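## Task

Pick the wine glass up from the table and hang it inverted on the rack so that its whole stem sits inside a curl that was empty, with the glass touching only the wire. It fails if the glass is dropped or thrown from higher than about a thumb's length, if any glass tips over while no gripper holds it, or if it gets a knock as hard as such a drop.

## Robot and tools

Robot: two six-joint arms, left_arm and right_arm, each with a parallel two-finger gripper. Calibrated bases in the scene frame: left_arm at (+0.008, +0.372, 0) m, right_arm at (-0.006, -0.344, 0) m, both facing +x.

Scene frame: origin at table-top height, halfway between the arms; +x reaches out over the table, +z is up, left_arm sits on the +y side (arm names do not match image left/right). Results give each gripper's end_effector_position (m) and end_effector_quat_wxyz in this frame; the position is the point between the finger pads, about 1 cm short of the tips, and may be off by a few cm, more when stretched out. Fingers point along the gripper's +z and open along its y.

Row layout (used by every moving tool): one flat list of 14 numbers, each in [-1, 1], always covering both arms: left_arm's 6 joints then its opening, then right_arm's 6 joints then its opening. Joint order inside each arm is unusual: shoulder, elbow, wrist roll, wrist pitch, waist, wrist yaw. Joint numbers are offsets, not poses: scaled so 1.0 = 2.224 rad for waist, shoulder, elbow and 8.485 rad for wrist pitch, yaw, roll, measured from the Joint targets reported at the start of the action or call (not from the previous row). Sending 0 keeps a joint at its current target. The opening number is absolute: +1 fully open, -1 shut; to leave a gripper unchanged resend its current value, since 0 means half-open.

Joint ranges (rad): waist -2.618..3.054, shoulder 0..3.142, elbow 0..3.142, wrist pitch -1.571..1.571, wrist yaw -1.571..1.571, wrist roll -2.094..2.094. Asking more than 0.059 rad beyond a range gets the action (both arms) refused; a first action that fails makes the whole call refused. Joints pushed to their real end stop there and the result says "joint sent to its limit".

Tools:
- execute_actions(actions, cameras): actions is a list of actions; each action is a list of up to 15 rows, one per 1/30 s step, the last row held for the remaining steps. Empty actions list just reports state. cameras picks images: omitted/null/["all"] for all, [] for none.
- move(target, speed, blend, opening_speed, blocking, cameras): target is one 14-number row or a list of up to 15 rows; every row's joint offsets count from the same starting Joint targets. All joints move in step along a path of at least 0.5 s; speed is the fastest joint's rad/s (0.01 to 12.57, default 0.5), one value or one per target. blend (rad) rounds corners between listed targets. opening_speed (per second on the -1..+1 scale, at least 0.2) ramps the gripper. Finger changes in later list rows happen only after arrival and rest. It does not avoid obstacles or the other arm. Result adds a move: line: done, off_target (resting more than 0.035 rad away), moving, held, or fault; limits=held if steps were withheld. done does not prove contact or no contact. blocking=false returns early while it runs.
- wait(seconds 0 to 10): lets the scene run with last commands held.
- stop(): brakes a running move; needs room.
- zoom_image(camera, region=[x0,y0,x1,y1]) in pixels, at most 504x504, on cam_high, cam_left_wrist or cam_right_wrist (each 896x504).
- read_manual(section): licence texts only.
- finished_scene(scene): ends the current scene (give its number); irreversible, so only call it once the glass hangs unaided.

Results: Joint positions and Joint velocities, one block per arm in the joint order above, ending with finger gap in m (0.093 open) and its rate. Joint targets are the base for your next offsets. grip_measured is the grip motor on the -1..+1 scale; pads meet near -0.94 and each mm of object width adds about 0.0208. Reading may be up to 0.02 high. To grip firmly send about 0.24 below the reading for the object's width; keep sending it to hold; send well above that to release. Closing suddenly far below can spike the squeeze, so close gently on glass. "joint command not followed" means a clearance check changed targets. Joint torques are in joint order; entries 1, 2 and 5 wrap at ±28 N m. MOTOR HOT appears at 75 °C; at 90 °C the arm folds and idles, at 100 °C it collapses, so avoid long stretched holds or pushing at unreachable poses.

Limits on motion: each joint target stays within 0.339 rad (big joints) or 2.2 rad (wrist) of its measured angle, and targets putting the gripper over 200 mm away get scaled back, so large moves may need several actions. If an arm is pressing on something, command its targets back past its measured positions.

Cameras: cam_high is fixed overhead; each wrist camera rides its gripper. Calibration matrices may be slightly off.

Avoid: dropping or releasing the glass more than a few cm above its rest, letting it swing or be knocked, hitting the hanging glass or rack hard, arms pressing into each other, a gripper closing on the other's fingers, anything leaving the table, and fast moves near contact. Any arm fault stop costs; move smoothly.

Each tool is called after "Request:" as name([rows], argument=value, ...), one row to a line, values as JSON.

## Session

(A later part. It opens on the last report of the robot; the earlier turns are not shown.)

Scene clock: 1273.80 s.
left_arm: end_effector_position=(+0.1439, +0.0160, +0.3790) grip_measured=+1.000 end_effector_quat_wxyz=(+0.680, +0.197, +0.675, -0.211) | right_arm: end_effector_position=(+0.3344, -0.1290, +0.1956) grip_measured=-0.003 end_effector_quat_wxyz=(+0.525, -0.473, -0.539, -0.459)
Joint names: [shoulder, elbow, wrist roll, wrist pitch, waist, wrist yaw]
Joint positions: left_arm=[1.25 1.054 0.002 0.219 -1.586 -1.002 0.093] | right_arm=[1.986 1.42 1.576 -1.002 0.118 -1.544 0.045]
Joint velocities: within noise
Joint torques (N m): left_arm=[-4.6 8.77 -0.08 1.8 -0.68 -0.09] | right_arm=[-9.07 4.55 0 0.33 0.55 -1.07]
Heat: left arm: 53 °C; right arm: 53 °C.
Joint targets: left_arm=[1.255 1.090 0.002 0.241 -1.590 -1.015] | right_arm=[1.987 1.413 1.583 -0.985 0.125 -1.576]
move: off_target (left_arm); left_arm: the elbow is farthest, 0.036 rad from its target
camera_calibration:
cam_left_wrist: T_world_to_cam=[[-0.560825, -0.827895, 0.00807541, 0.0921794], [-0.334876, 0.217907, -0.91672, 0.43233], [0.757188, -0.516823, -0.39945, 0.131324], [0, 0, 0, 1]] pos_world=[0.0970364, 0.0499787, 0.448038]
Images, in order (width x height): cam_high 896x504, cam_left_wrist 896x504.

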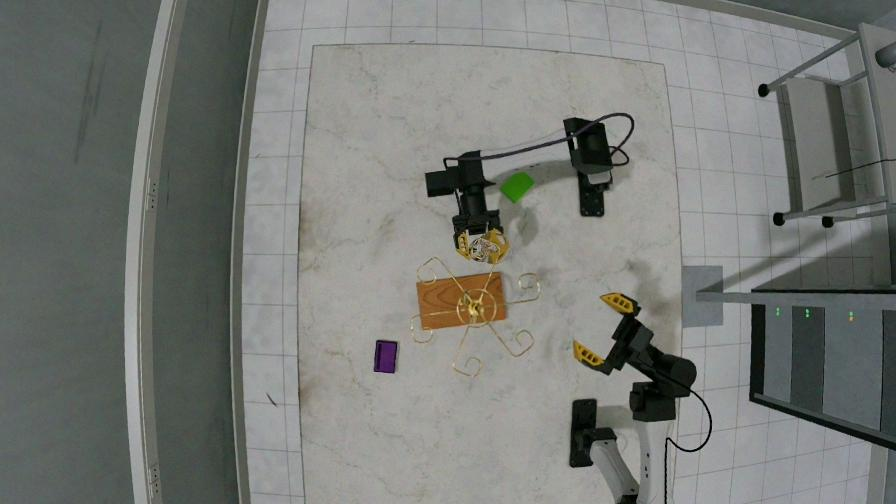

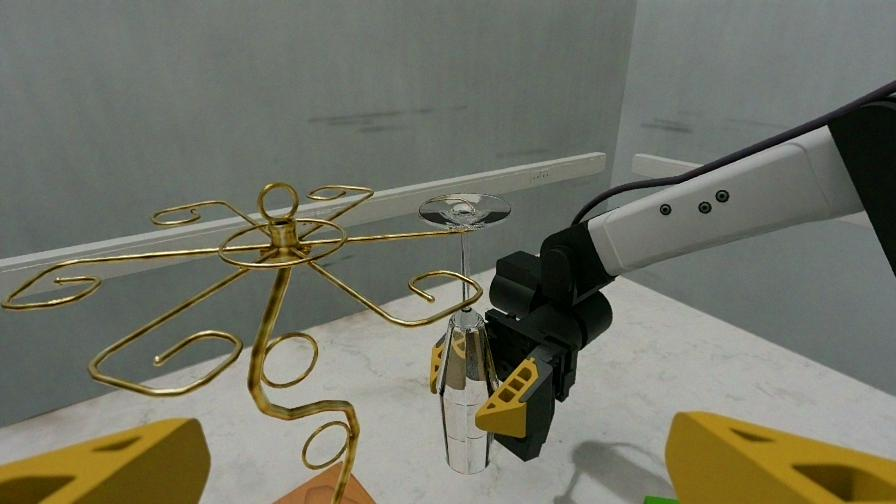

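Request:
move(target=[0, 0, 0, 0, 0, 0, 1, 0.0040, -0.0015, 0, 0.0016, 0.0027, 0, -0.3], speed=0.03, cameras=["cam_high", "cam_left_wrist"])

Request:
zoom_image(camera="cam_high", region=[465, 225, 515, 275])

Request:
zoom_image(camera="cam_left_wrist", region=[390, 160, 510, 280])

Scene clock: 1308.17 s.
left_arm: end_effector_position=(+0.1439, +0.0160, +0.3790) grip_measured=+1.000 end_effector_quat_wxyz=(+0.680, +0.197, +0.675, -0.211) | right_arm: end_effector_position=(+0.3346, -0.1267, +0.1938) grip_measured=-0.003 end_effector_quat_wxyz=(+0.526, -0.469, -0.541, -0.459)
Joint names: [shoulder, elbow, wrist roll, wrist pitch, waist, wrist yaw]
Joint positions: left_arm=[1.25 1.054 0.002 0.219 -1.586 -1.002 0.093] | right_arm=[1.992 1.42 1.576 -0.989 0.124 -1.546 0.045]
Joint velocities: within noise
Joint torques (N m): left_arm=[-4.44 8.61 -0.05 1.84 -0.7 -0.08] | right_arm=[-8.95 4.21 -0.02 0.32 0.64 -1.07]
Heat: left arm: 53 °C; right arm: 49 °C.
Joint targets: left_arm=[1.255 1.090 0.002 0.241 -1.590 -1.015] | right_arm=[1.996 1.410 1.582 -0.972 0.131 -1.575]
move: off_target (left_arm); left_arm: the elbow is farthest, 0.036 rad from its target
camera_calibration:
cam_left_wrist: T_world_to_cam=[[-0.560825, -0.827895, 0.00807541, 0.0921794], [-0.334876, 0.217907, -0.91672, 0.43233], [0.757188, -0.516823, -0.39945, 0.131324], [0, 0, 0, 1]] pos_world=[0.0970364, 0.0499787, 0.448038]
Images, in order (width x height): cam_high 896x504, cam_left_wrist 896x504.

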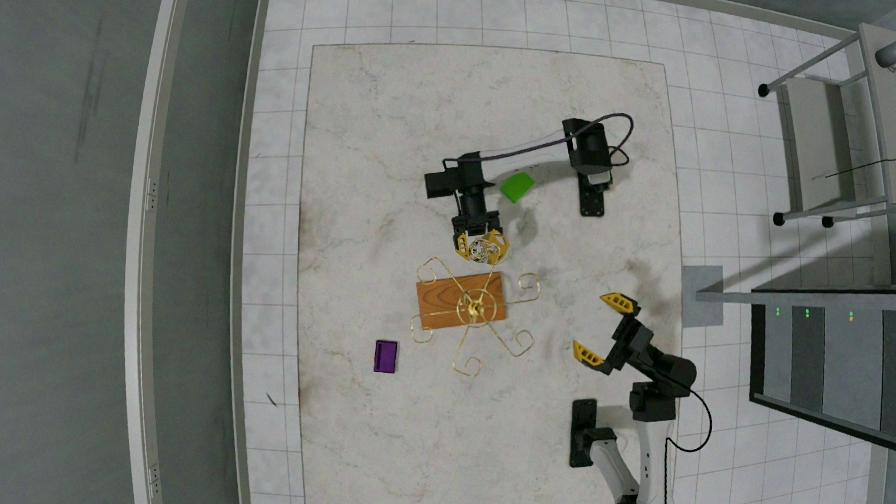

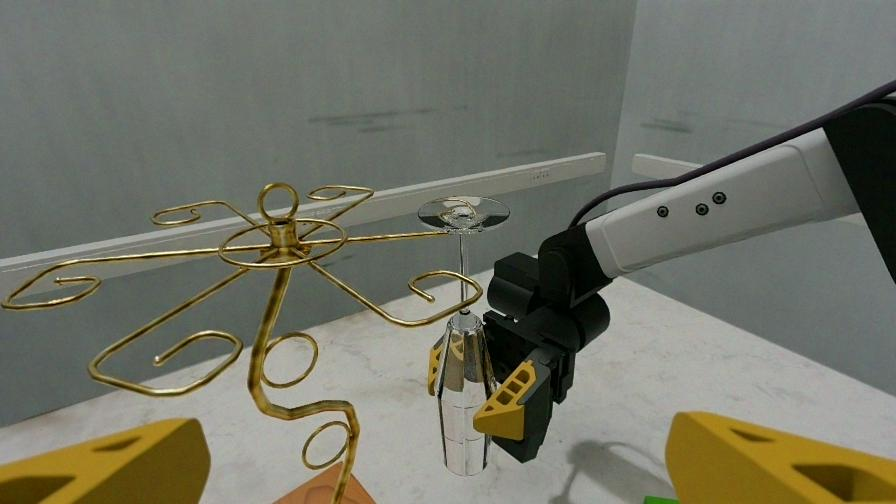

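Scaled by 10.080 from the camera's 896x504 image, which has a finer 1280x720 frame.

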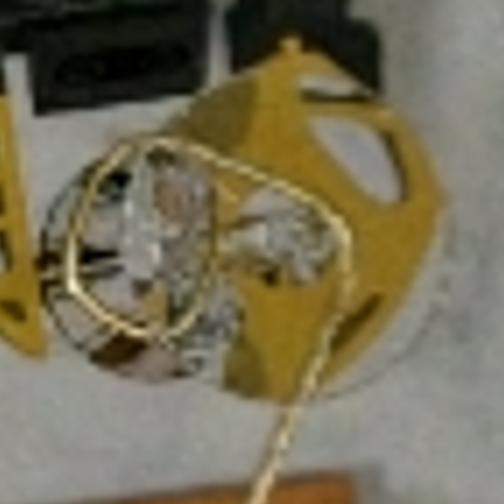

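Scaled by 4.200 from the camera's 896x504 image, which has a finer 1280x720 frame.

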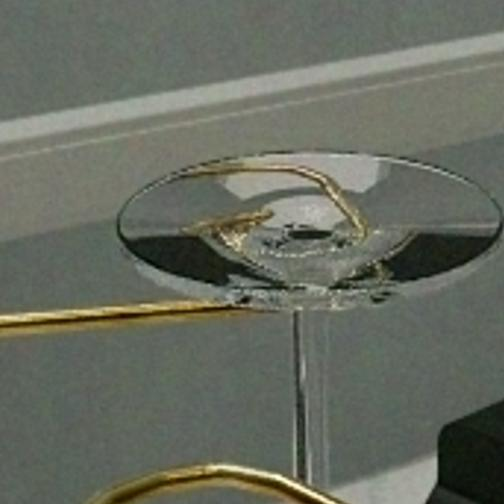

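Request:
move(target=[0, 0, 0, 0, 0, 0, 1, 0.0030, -0.0040, 0, 0.0010, 0, 0, -0.3], speed=0.03, cameras=["cam_high", "cam_left_wrist"])

Request:
zoom_image(camera="cam_left_wrist", region=[390, 160, 510, 280])

Scene clock: 1330.27 s.
left_arm: end_effector_position=(+0.1439, +0.0160, +0.3790) grip_measured=+1.000 end_effector_quat_wxyz=(+0.680, +0.197, +0.675, -0.211) | right_arm: end_effector_position=(+0.3338, -0.1264, +0.1934) grip_measured=-0.003 end_effector_quat_wxyz=(+0.531, -0.467, -0.536, -0.461)
Joint names: [shoulder, elbow, wrist roll, wrist pitch, waist, wrist yaw]
Joint positions: left_arm=[1.25 1.054 0.002 0.219 -1.586 -1.002 0.093] | right_arm=[1.995 1.412 1.578 -0.982 0.125 -1.56 0.045]
Joint velocities: within noise
Joint torques (N m): left_arm=[-4.67 8.73 -0.03 1.82 -0.92 -0.08] | right_arm=[-8.54 4.23 -0.04 0.35 0.51 -0.97]
Heat: left arm: 53 °C; right arm: 47 °C.
Joint targets: left_arm=[1.255 1.090 0.002 0.241 -1.590 -1.015] | right_arm=[2.003 1.401 1.583 -0.963 0.131 -1.576]
move: off_target (left_arm); left_arm: the elbow is farthest, 0.036 rad from its target
camera_calibration:
cam_left_wrist: T_world_to_cam=[[-0.560825, -0.827895, 0.00807541, 0.0921794], [-0.334876, 0.217907, -0.91672, 0.43233], [0.757188, -0.516823, -0.39945, 0.131324], [0, 0, 0, 1]] pos_world=[0.0970364, 0.0499787, 0.448038]
Images, in order (width x height): cam_high 896x504, cam_left_wrist 896x504.

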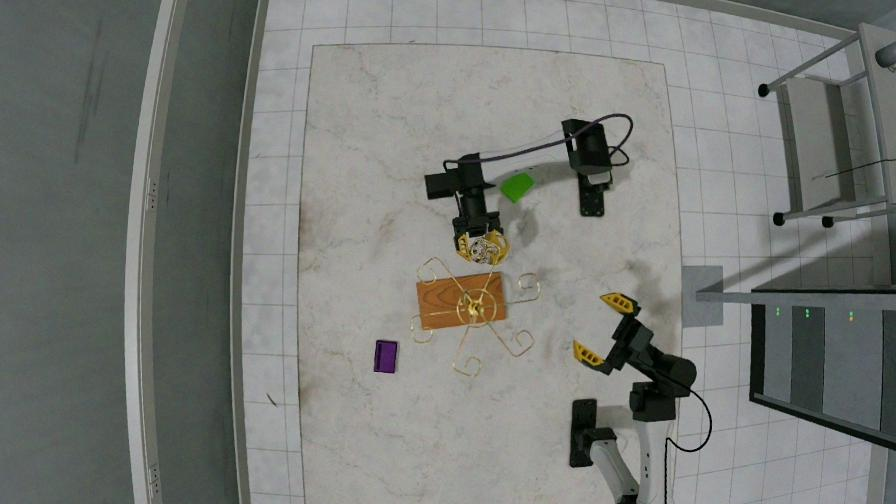

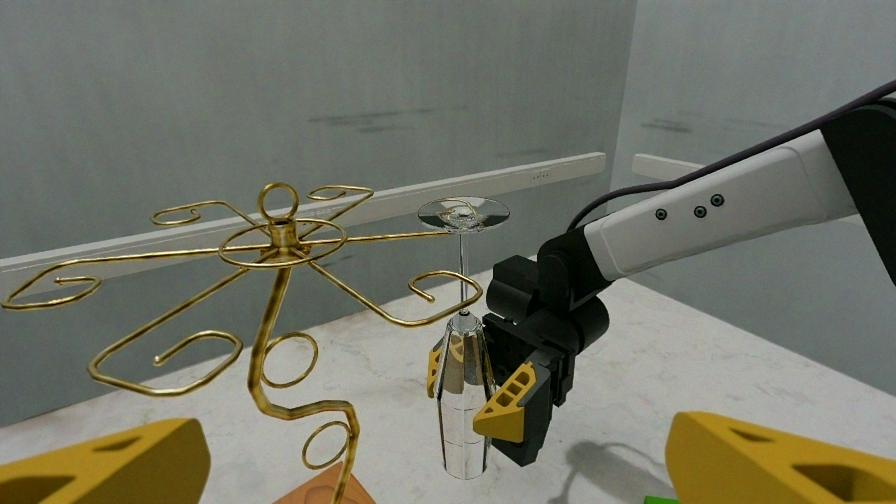

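Scaled by 4.200 from the camera's 896x504 image, which has a finer 1280x720 frame.

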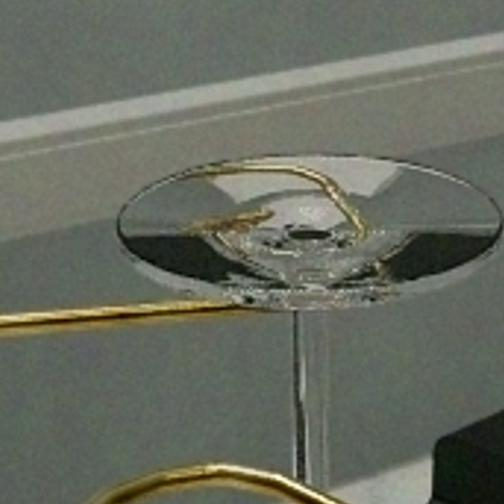

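Request:
zoom_image(camera="cam_high", region=[465, 225, 515, 275])

Scaled by 10.080 from the camera's 896x504 image, which has a finer 1280x720 frame.

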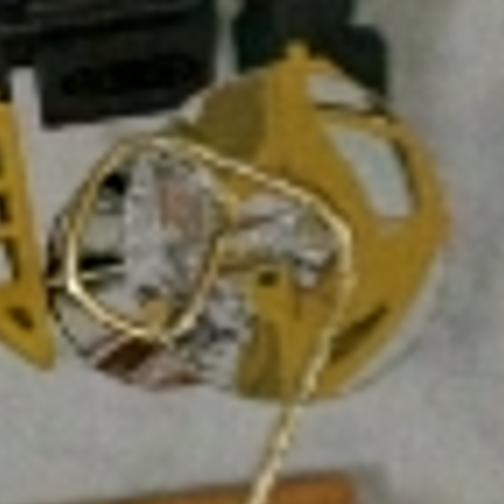

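Request:
move(target=[0, 0, 0, 0, 0, 0, 1, 0, 0, 0, 0, 0, 0, 1], opening_speed=0.3, cameras=["cam_high", "cam_left_wrist", "cam_right_wrist"])

Request:
zoom_image(camera="cam_high", region=[465, 225, 515, 275])

Request:
zoom_image(camera="cam_left_wrist", region=[390, 160, 590, 480])

Scene clock: 1358.83 s.
left_arm: end_effector_position=(+0.1439, +0.0160, +0.3790) grip_measured=+1.000 end_effector_quat_wxyz=(+0.680, +0.197, +0.675, -0.211) | right_arm: end_effector_position=(+0.3340, -0.1263, +0.1941) grip_measured=+0.999 end_effector_quat_wxyz=(+0.532, -0.465, -0.535, -0.462)
Joint names: [shoulder, elbow, wrist roll, wrist pitch, waist, wrist yaw]
Joint positions: left_arm=[1.25 1.054 0.002 0.219 -1.586 -1.002 0.093] | right_arm=[1.995 1.412 1.579 -0.979 0.125 -1.564 0.093]
Joint velocities: within noise
Joint torques (N m): left_arm=[-4.77 8.81 -0.09 1.87 -0.87 -0.13] | right_arm=[-8.49 4.12 -0.09 0.35 0.43 -0.88]
Heat: left arm: 54 °C; right arm: 48 °C.
Joint targets: left_arm=[1.255 1.090 0.002 0.241 -1.590 -1.015] | right_arm=[2.003 1.401 1.583 -0.963 0.131 -1.576]
move: off_target (left_arm); left_arm: the elbow is farthest, 0.036 rad from its target
camera_calibration:
cam_left_wrist: T_world_to_cam=[[-0.560825, -0.827895, 0.00807541, 0.0921794], [-0.334876, 0.217907, -0.91672, 0.43233], [0.757188, -0.516823, -0.39945, 0.131324], [0, 0, 0, 1]] pos_world=[0.0970364, 0.0499787, 0.448038]
cam_right_wrist: T_world_to_cam=[[-0.988002, -0.149364, 0.0392769, 0.305224], [0.0955396, -0.391281, 0.915299, -0.218754], [-0.121344, 0.908069, 0.400856, 0.155272], [0, 0, 0, 1]] pos_world=[0.341303, -0.181003, 0.125995]

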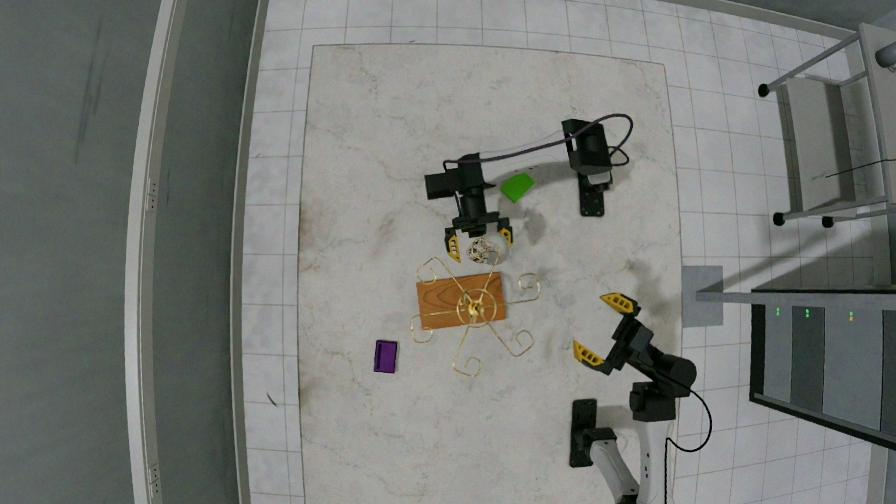

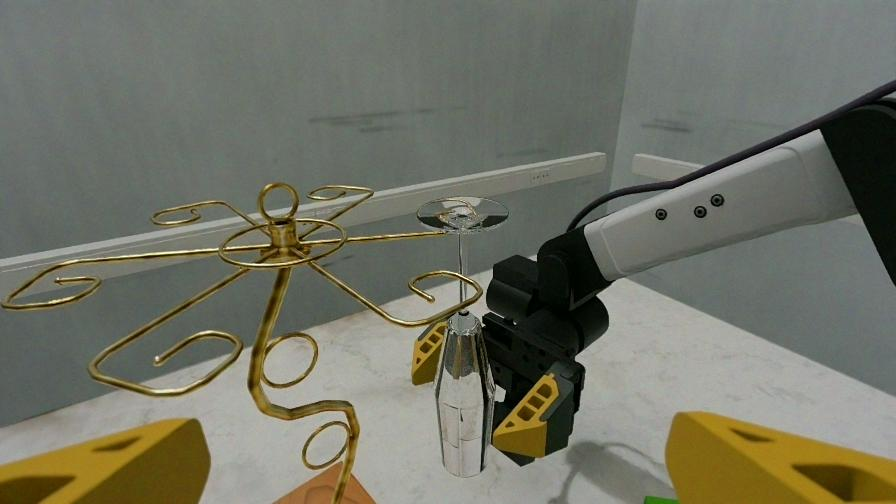

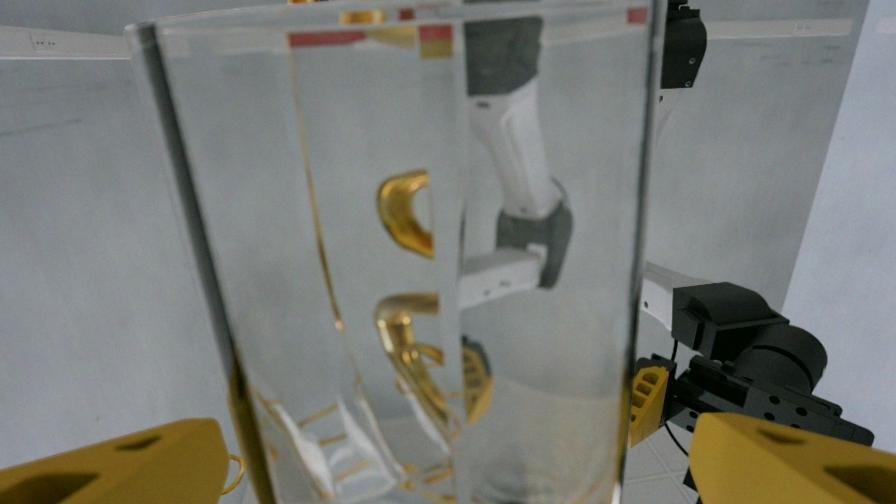

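Scaled by 10.080 from the camera's 896x504 image, which has a finer 1280x720 frame.

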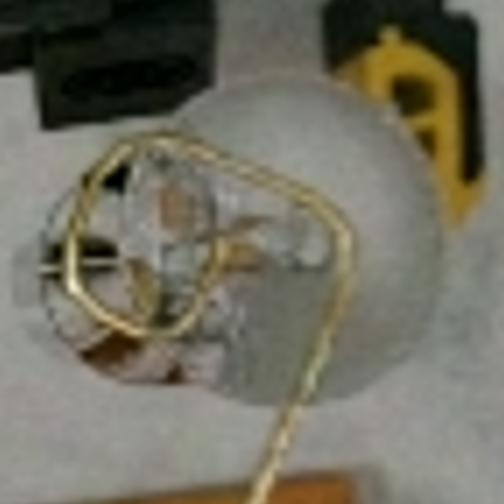

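Scaled by 1.575 from the camera's 896x504 image, which has a finer 1280x720 frame.

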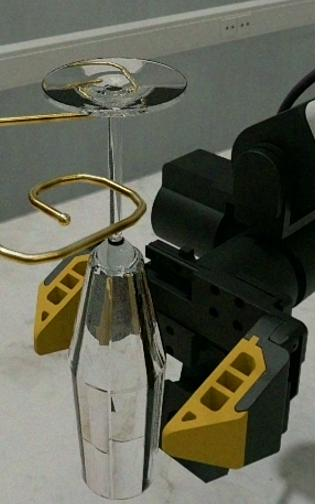

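Request:
move([
  [0, 0, 0, 0, 0, 0, 1, -0.0189, 0, 0, 0, -0.0036, 0, 1],
  [0, 0, 0, 0, 0, 0, 1, -0.1043, -0.1131, 0, 0.0076, -0.1138, 0, 1],
], speed=0.12, cameras=["cam_high", "cam_left_wrist", "cam_right_wrist"])

Request:
zoom_image(camera="cam_high", region=[465, 225, 515, 275])

Request:
zoom_image(camera="cam_left_wrist", region=[370, 160, 570, 480])

Scene clock: 1414.87 s.
left_arm: end_effector_position=(+0.1439, +0.0160, +0.3790) grip_measured=+1.000 end_effector_quat_wxyz=(+0.680, +0.197, +0.675, -0.211) | right_arm: end_effector_position=(+0.3230, -0.2086, +0.1983) grip_measured=+0.999 end_effector_quat_wxyz=(-0.470, +0.524, +0.478, +0.526)
Joint names: [shoulder, elbow, wrist roll, wrist pitch, waist, wrist yaw]
Joint positions: left_arm=[1.25 1.054 0.002 0.219 -1.586 -1.002 0.093] | right_arm=[1.797 1.16 1.579 -0.916 -0.117 -1.565 0.093]
Joint velocities: within noise
Joint torques (N m): left_arm=[-4.52 8.47 -0.07 1.8 -0.55 -0.11] | right_arm=[-9.98 4 -0.07 0.39 -0.62 -0.89]
Heat: left arm: 54 °C; right arm: 48 °C.
Joint targets: left_arm=[1.255 1.090 0.002 0.241 -1.590 -1.015] | right_arm=[1.771 1.149 1.583 -0.899 -0.122 -1.575]
move: off_target (left_arm); left_arm: the elbow is farthest, 0.036 rad from its target
camera_calibration:
cam_left_wrist: T_world_to_cam=[[-0.560825, -0.827895, 0.00807541, 0.0921794], [-0.334876, 0.217907, -0.91672, 0.43233], [0.757188, -0.516823, -0.39945, 0.131324], [0, 0, 0, 1]] pos_world=[0.0970364, 0.0499787, 0.448038]
cam_right_wrist: T_world_to_cam=[[-0.995358, 0.0916365, 0.0294216, 0.336481], [-0.0100095, -0.402603, 0.91532, -0.222022], [0.0957219, 0.910776, 0.401652, 0.157164], [0, 0, 0, 1]] pos_world=[0.317653, -0.263362, 0.130196]

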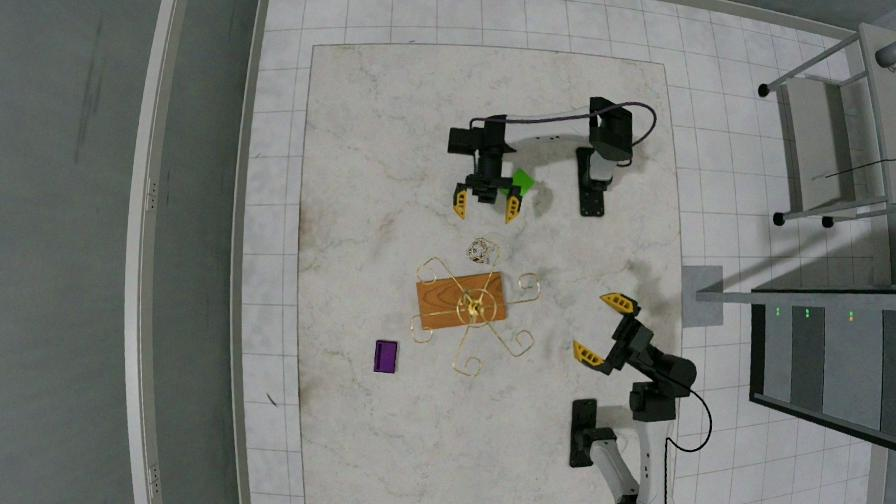

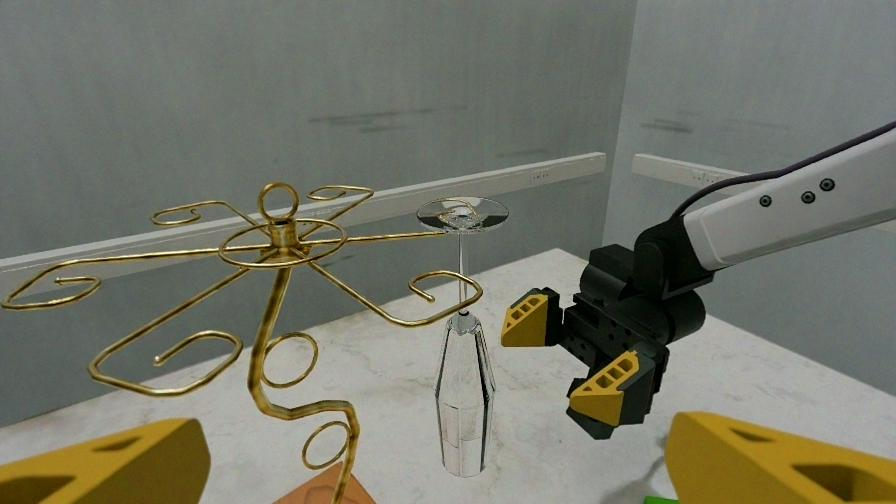

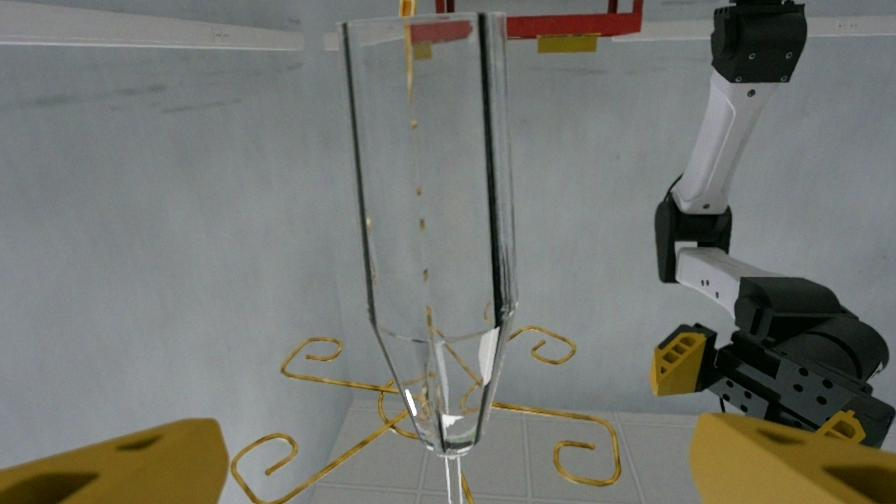

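Scaled by 10.080 from the camera's 896x504 image, which has a finer 1280x720 frame.

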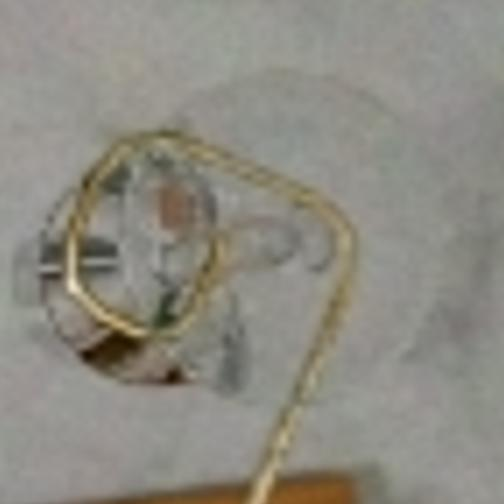

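Scaled by 1.575 from the camera's 896x504 image, which has a finer 1280x720 frame.

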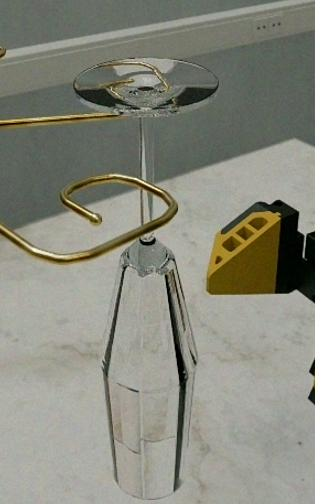

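Request:
finished_scene(scene=2)

The scene is finished: the task was done.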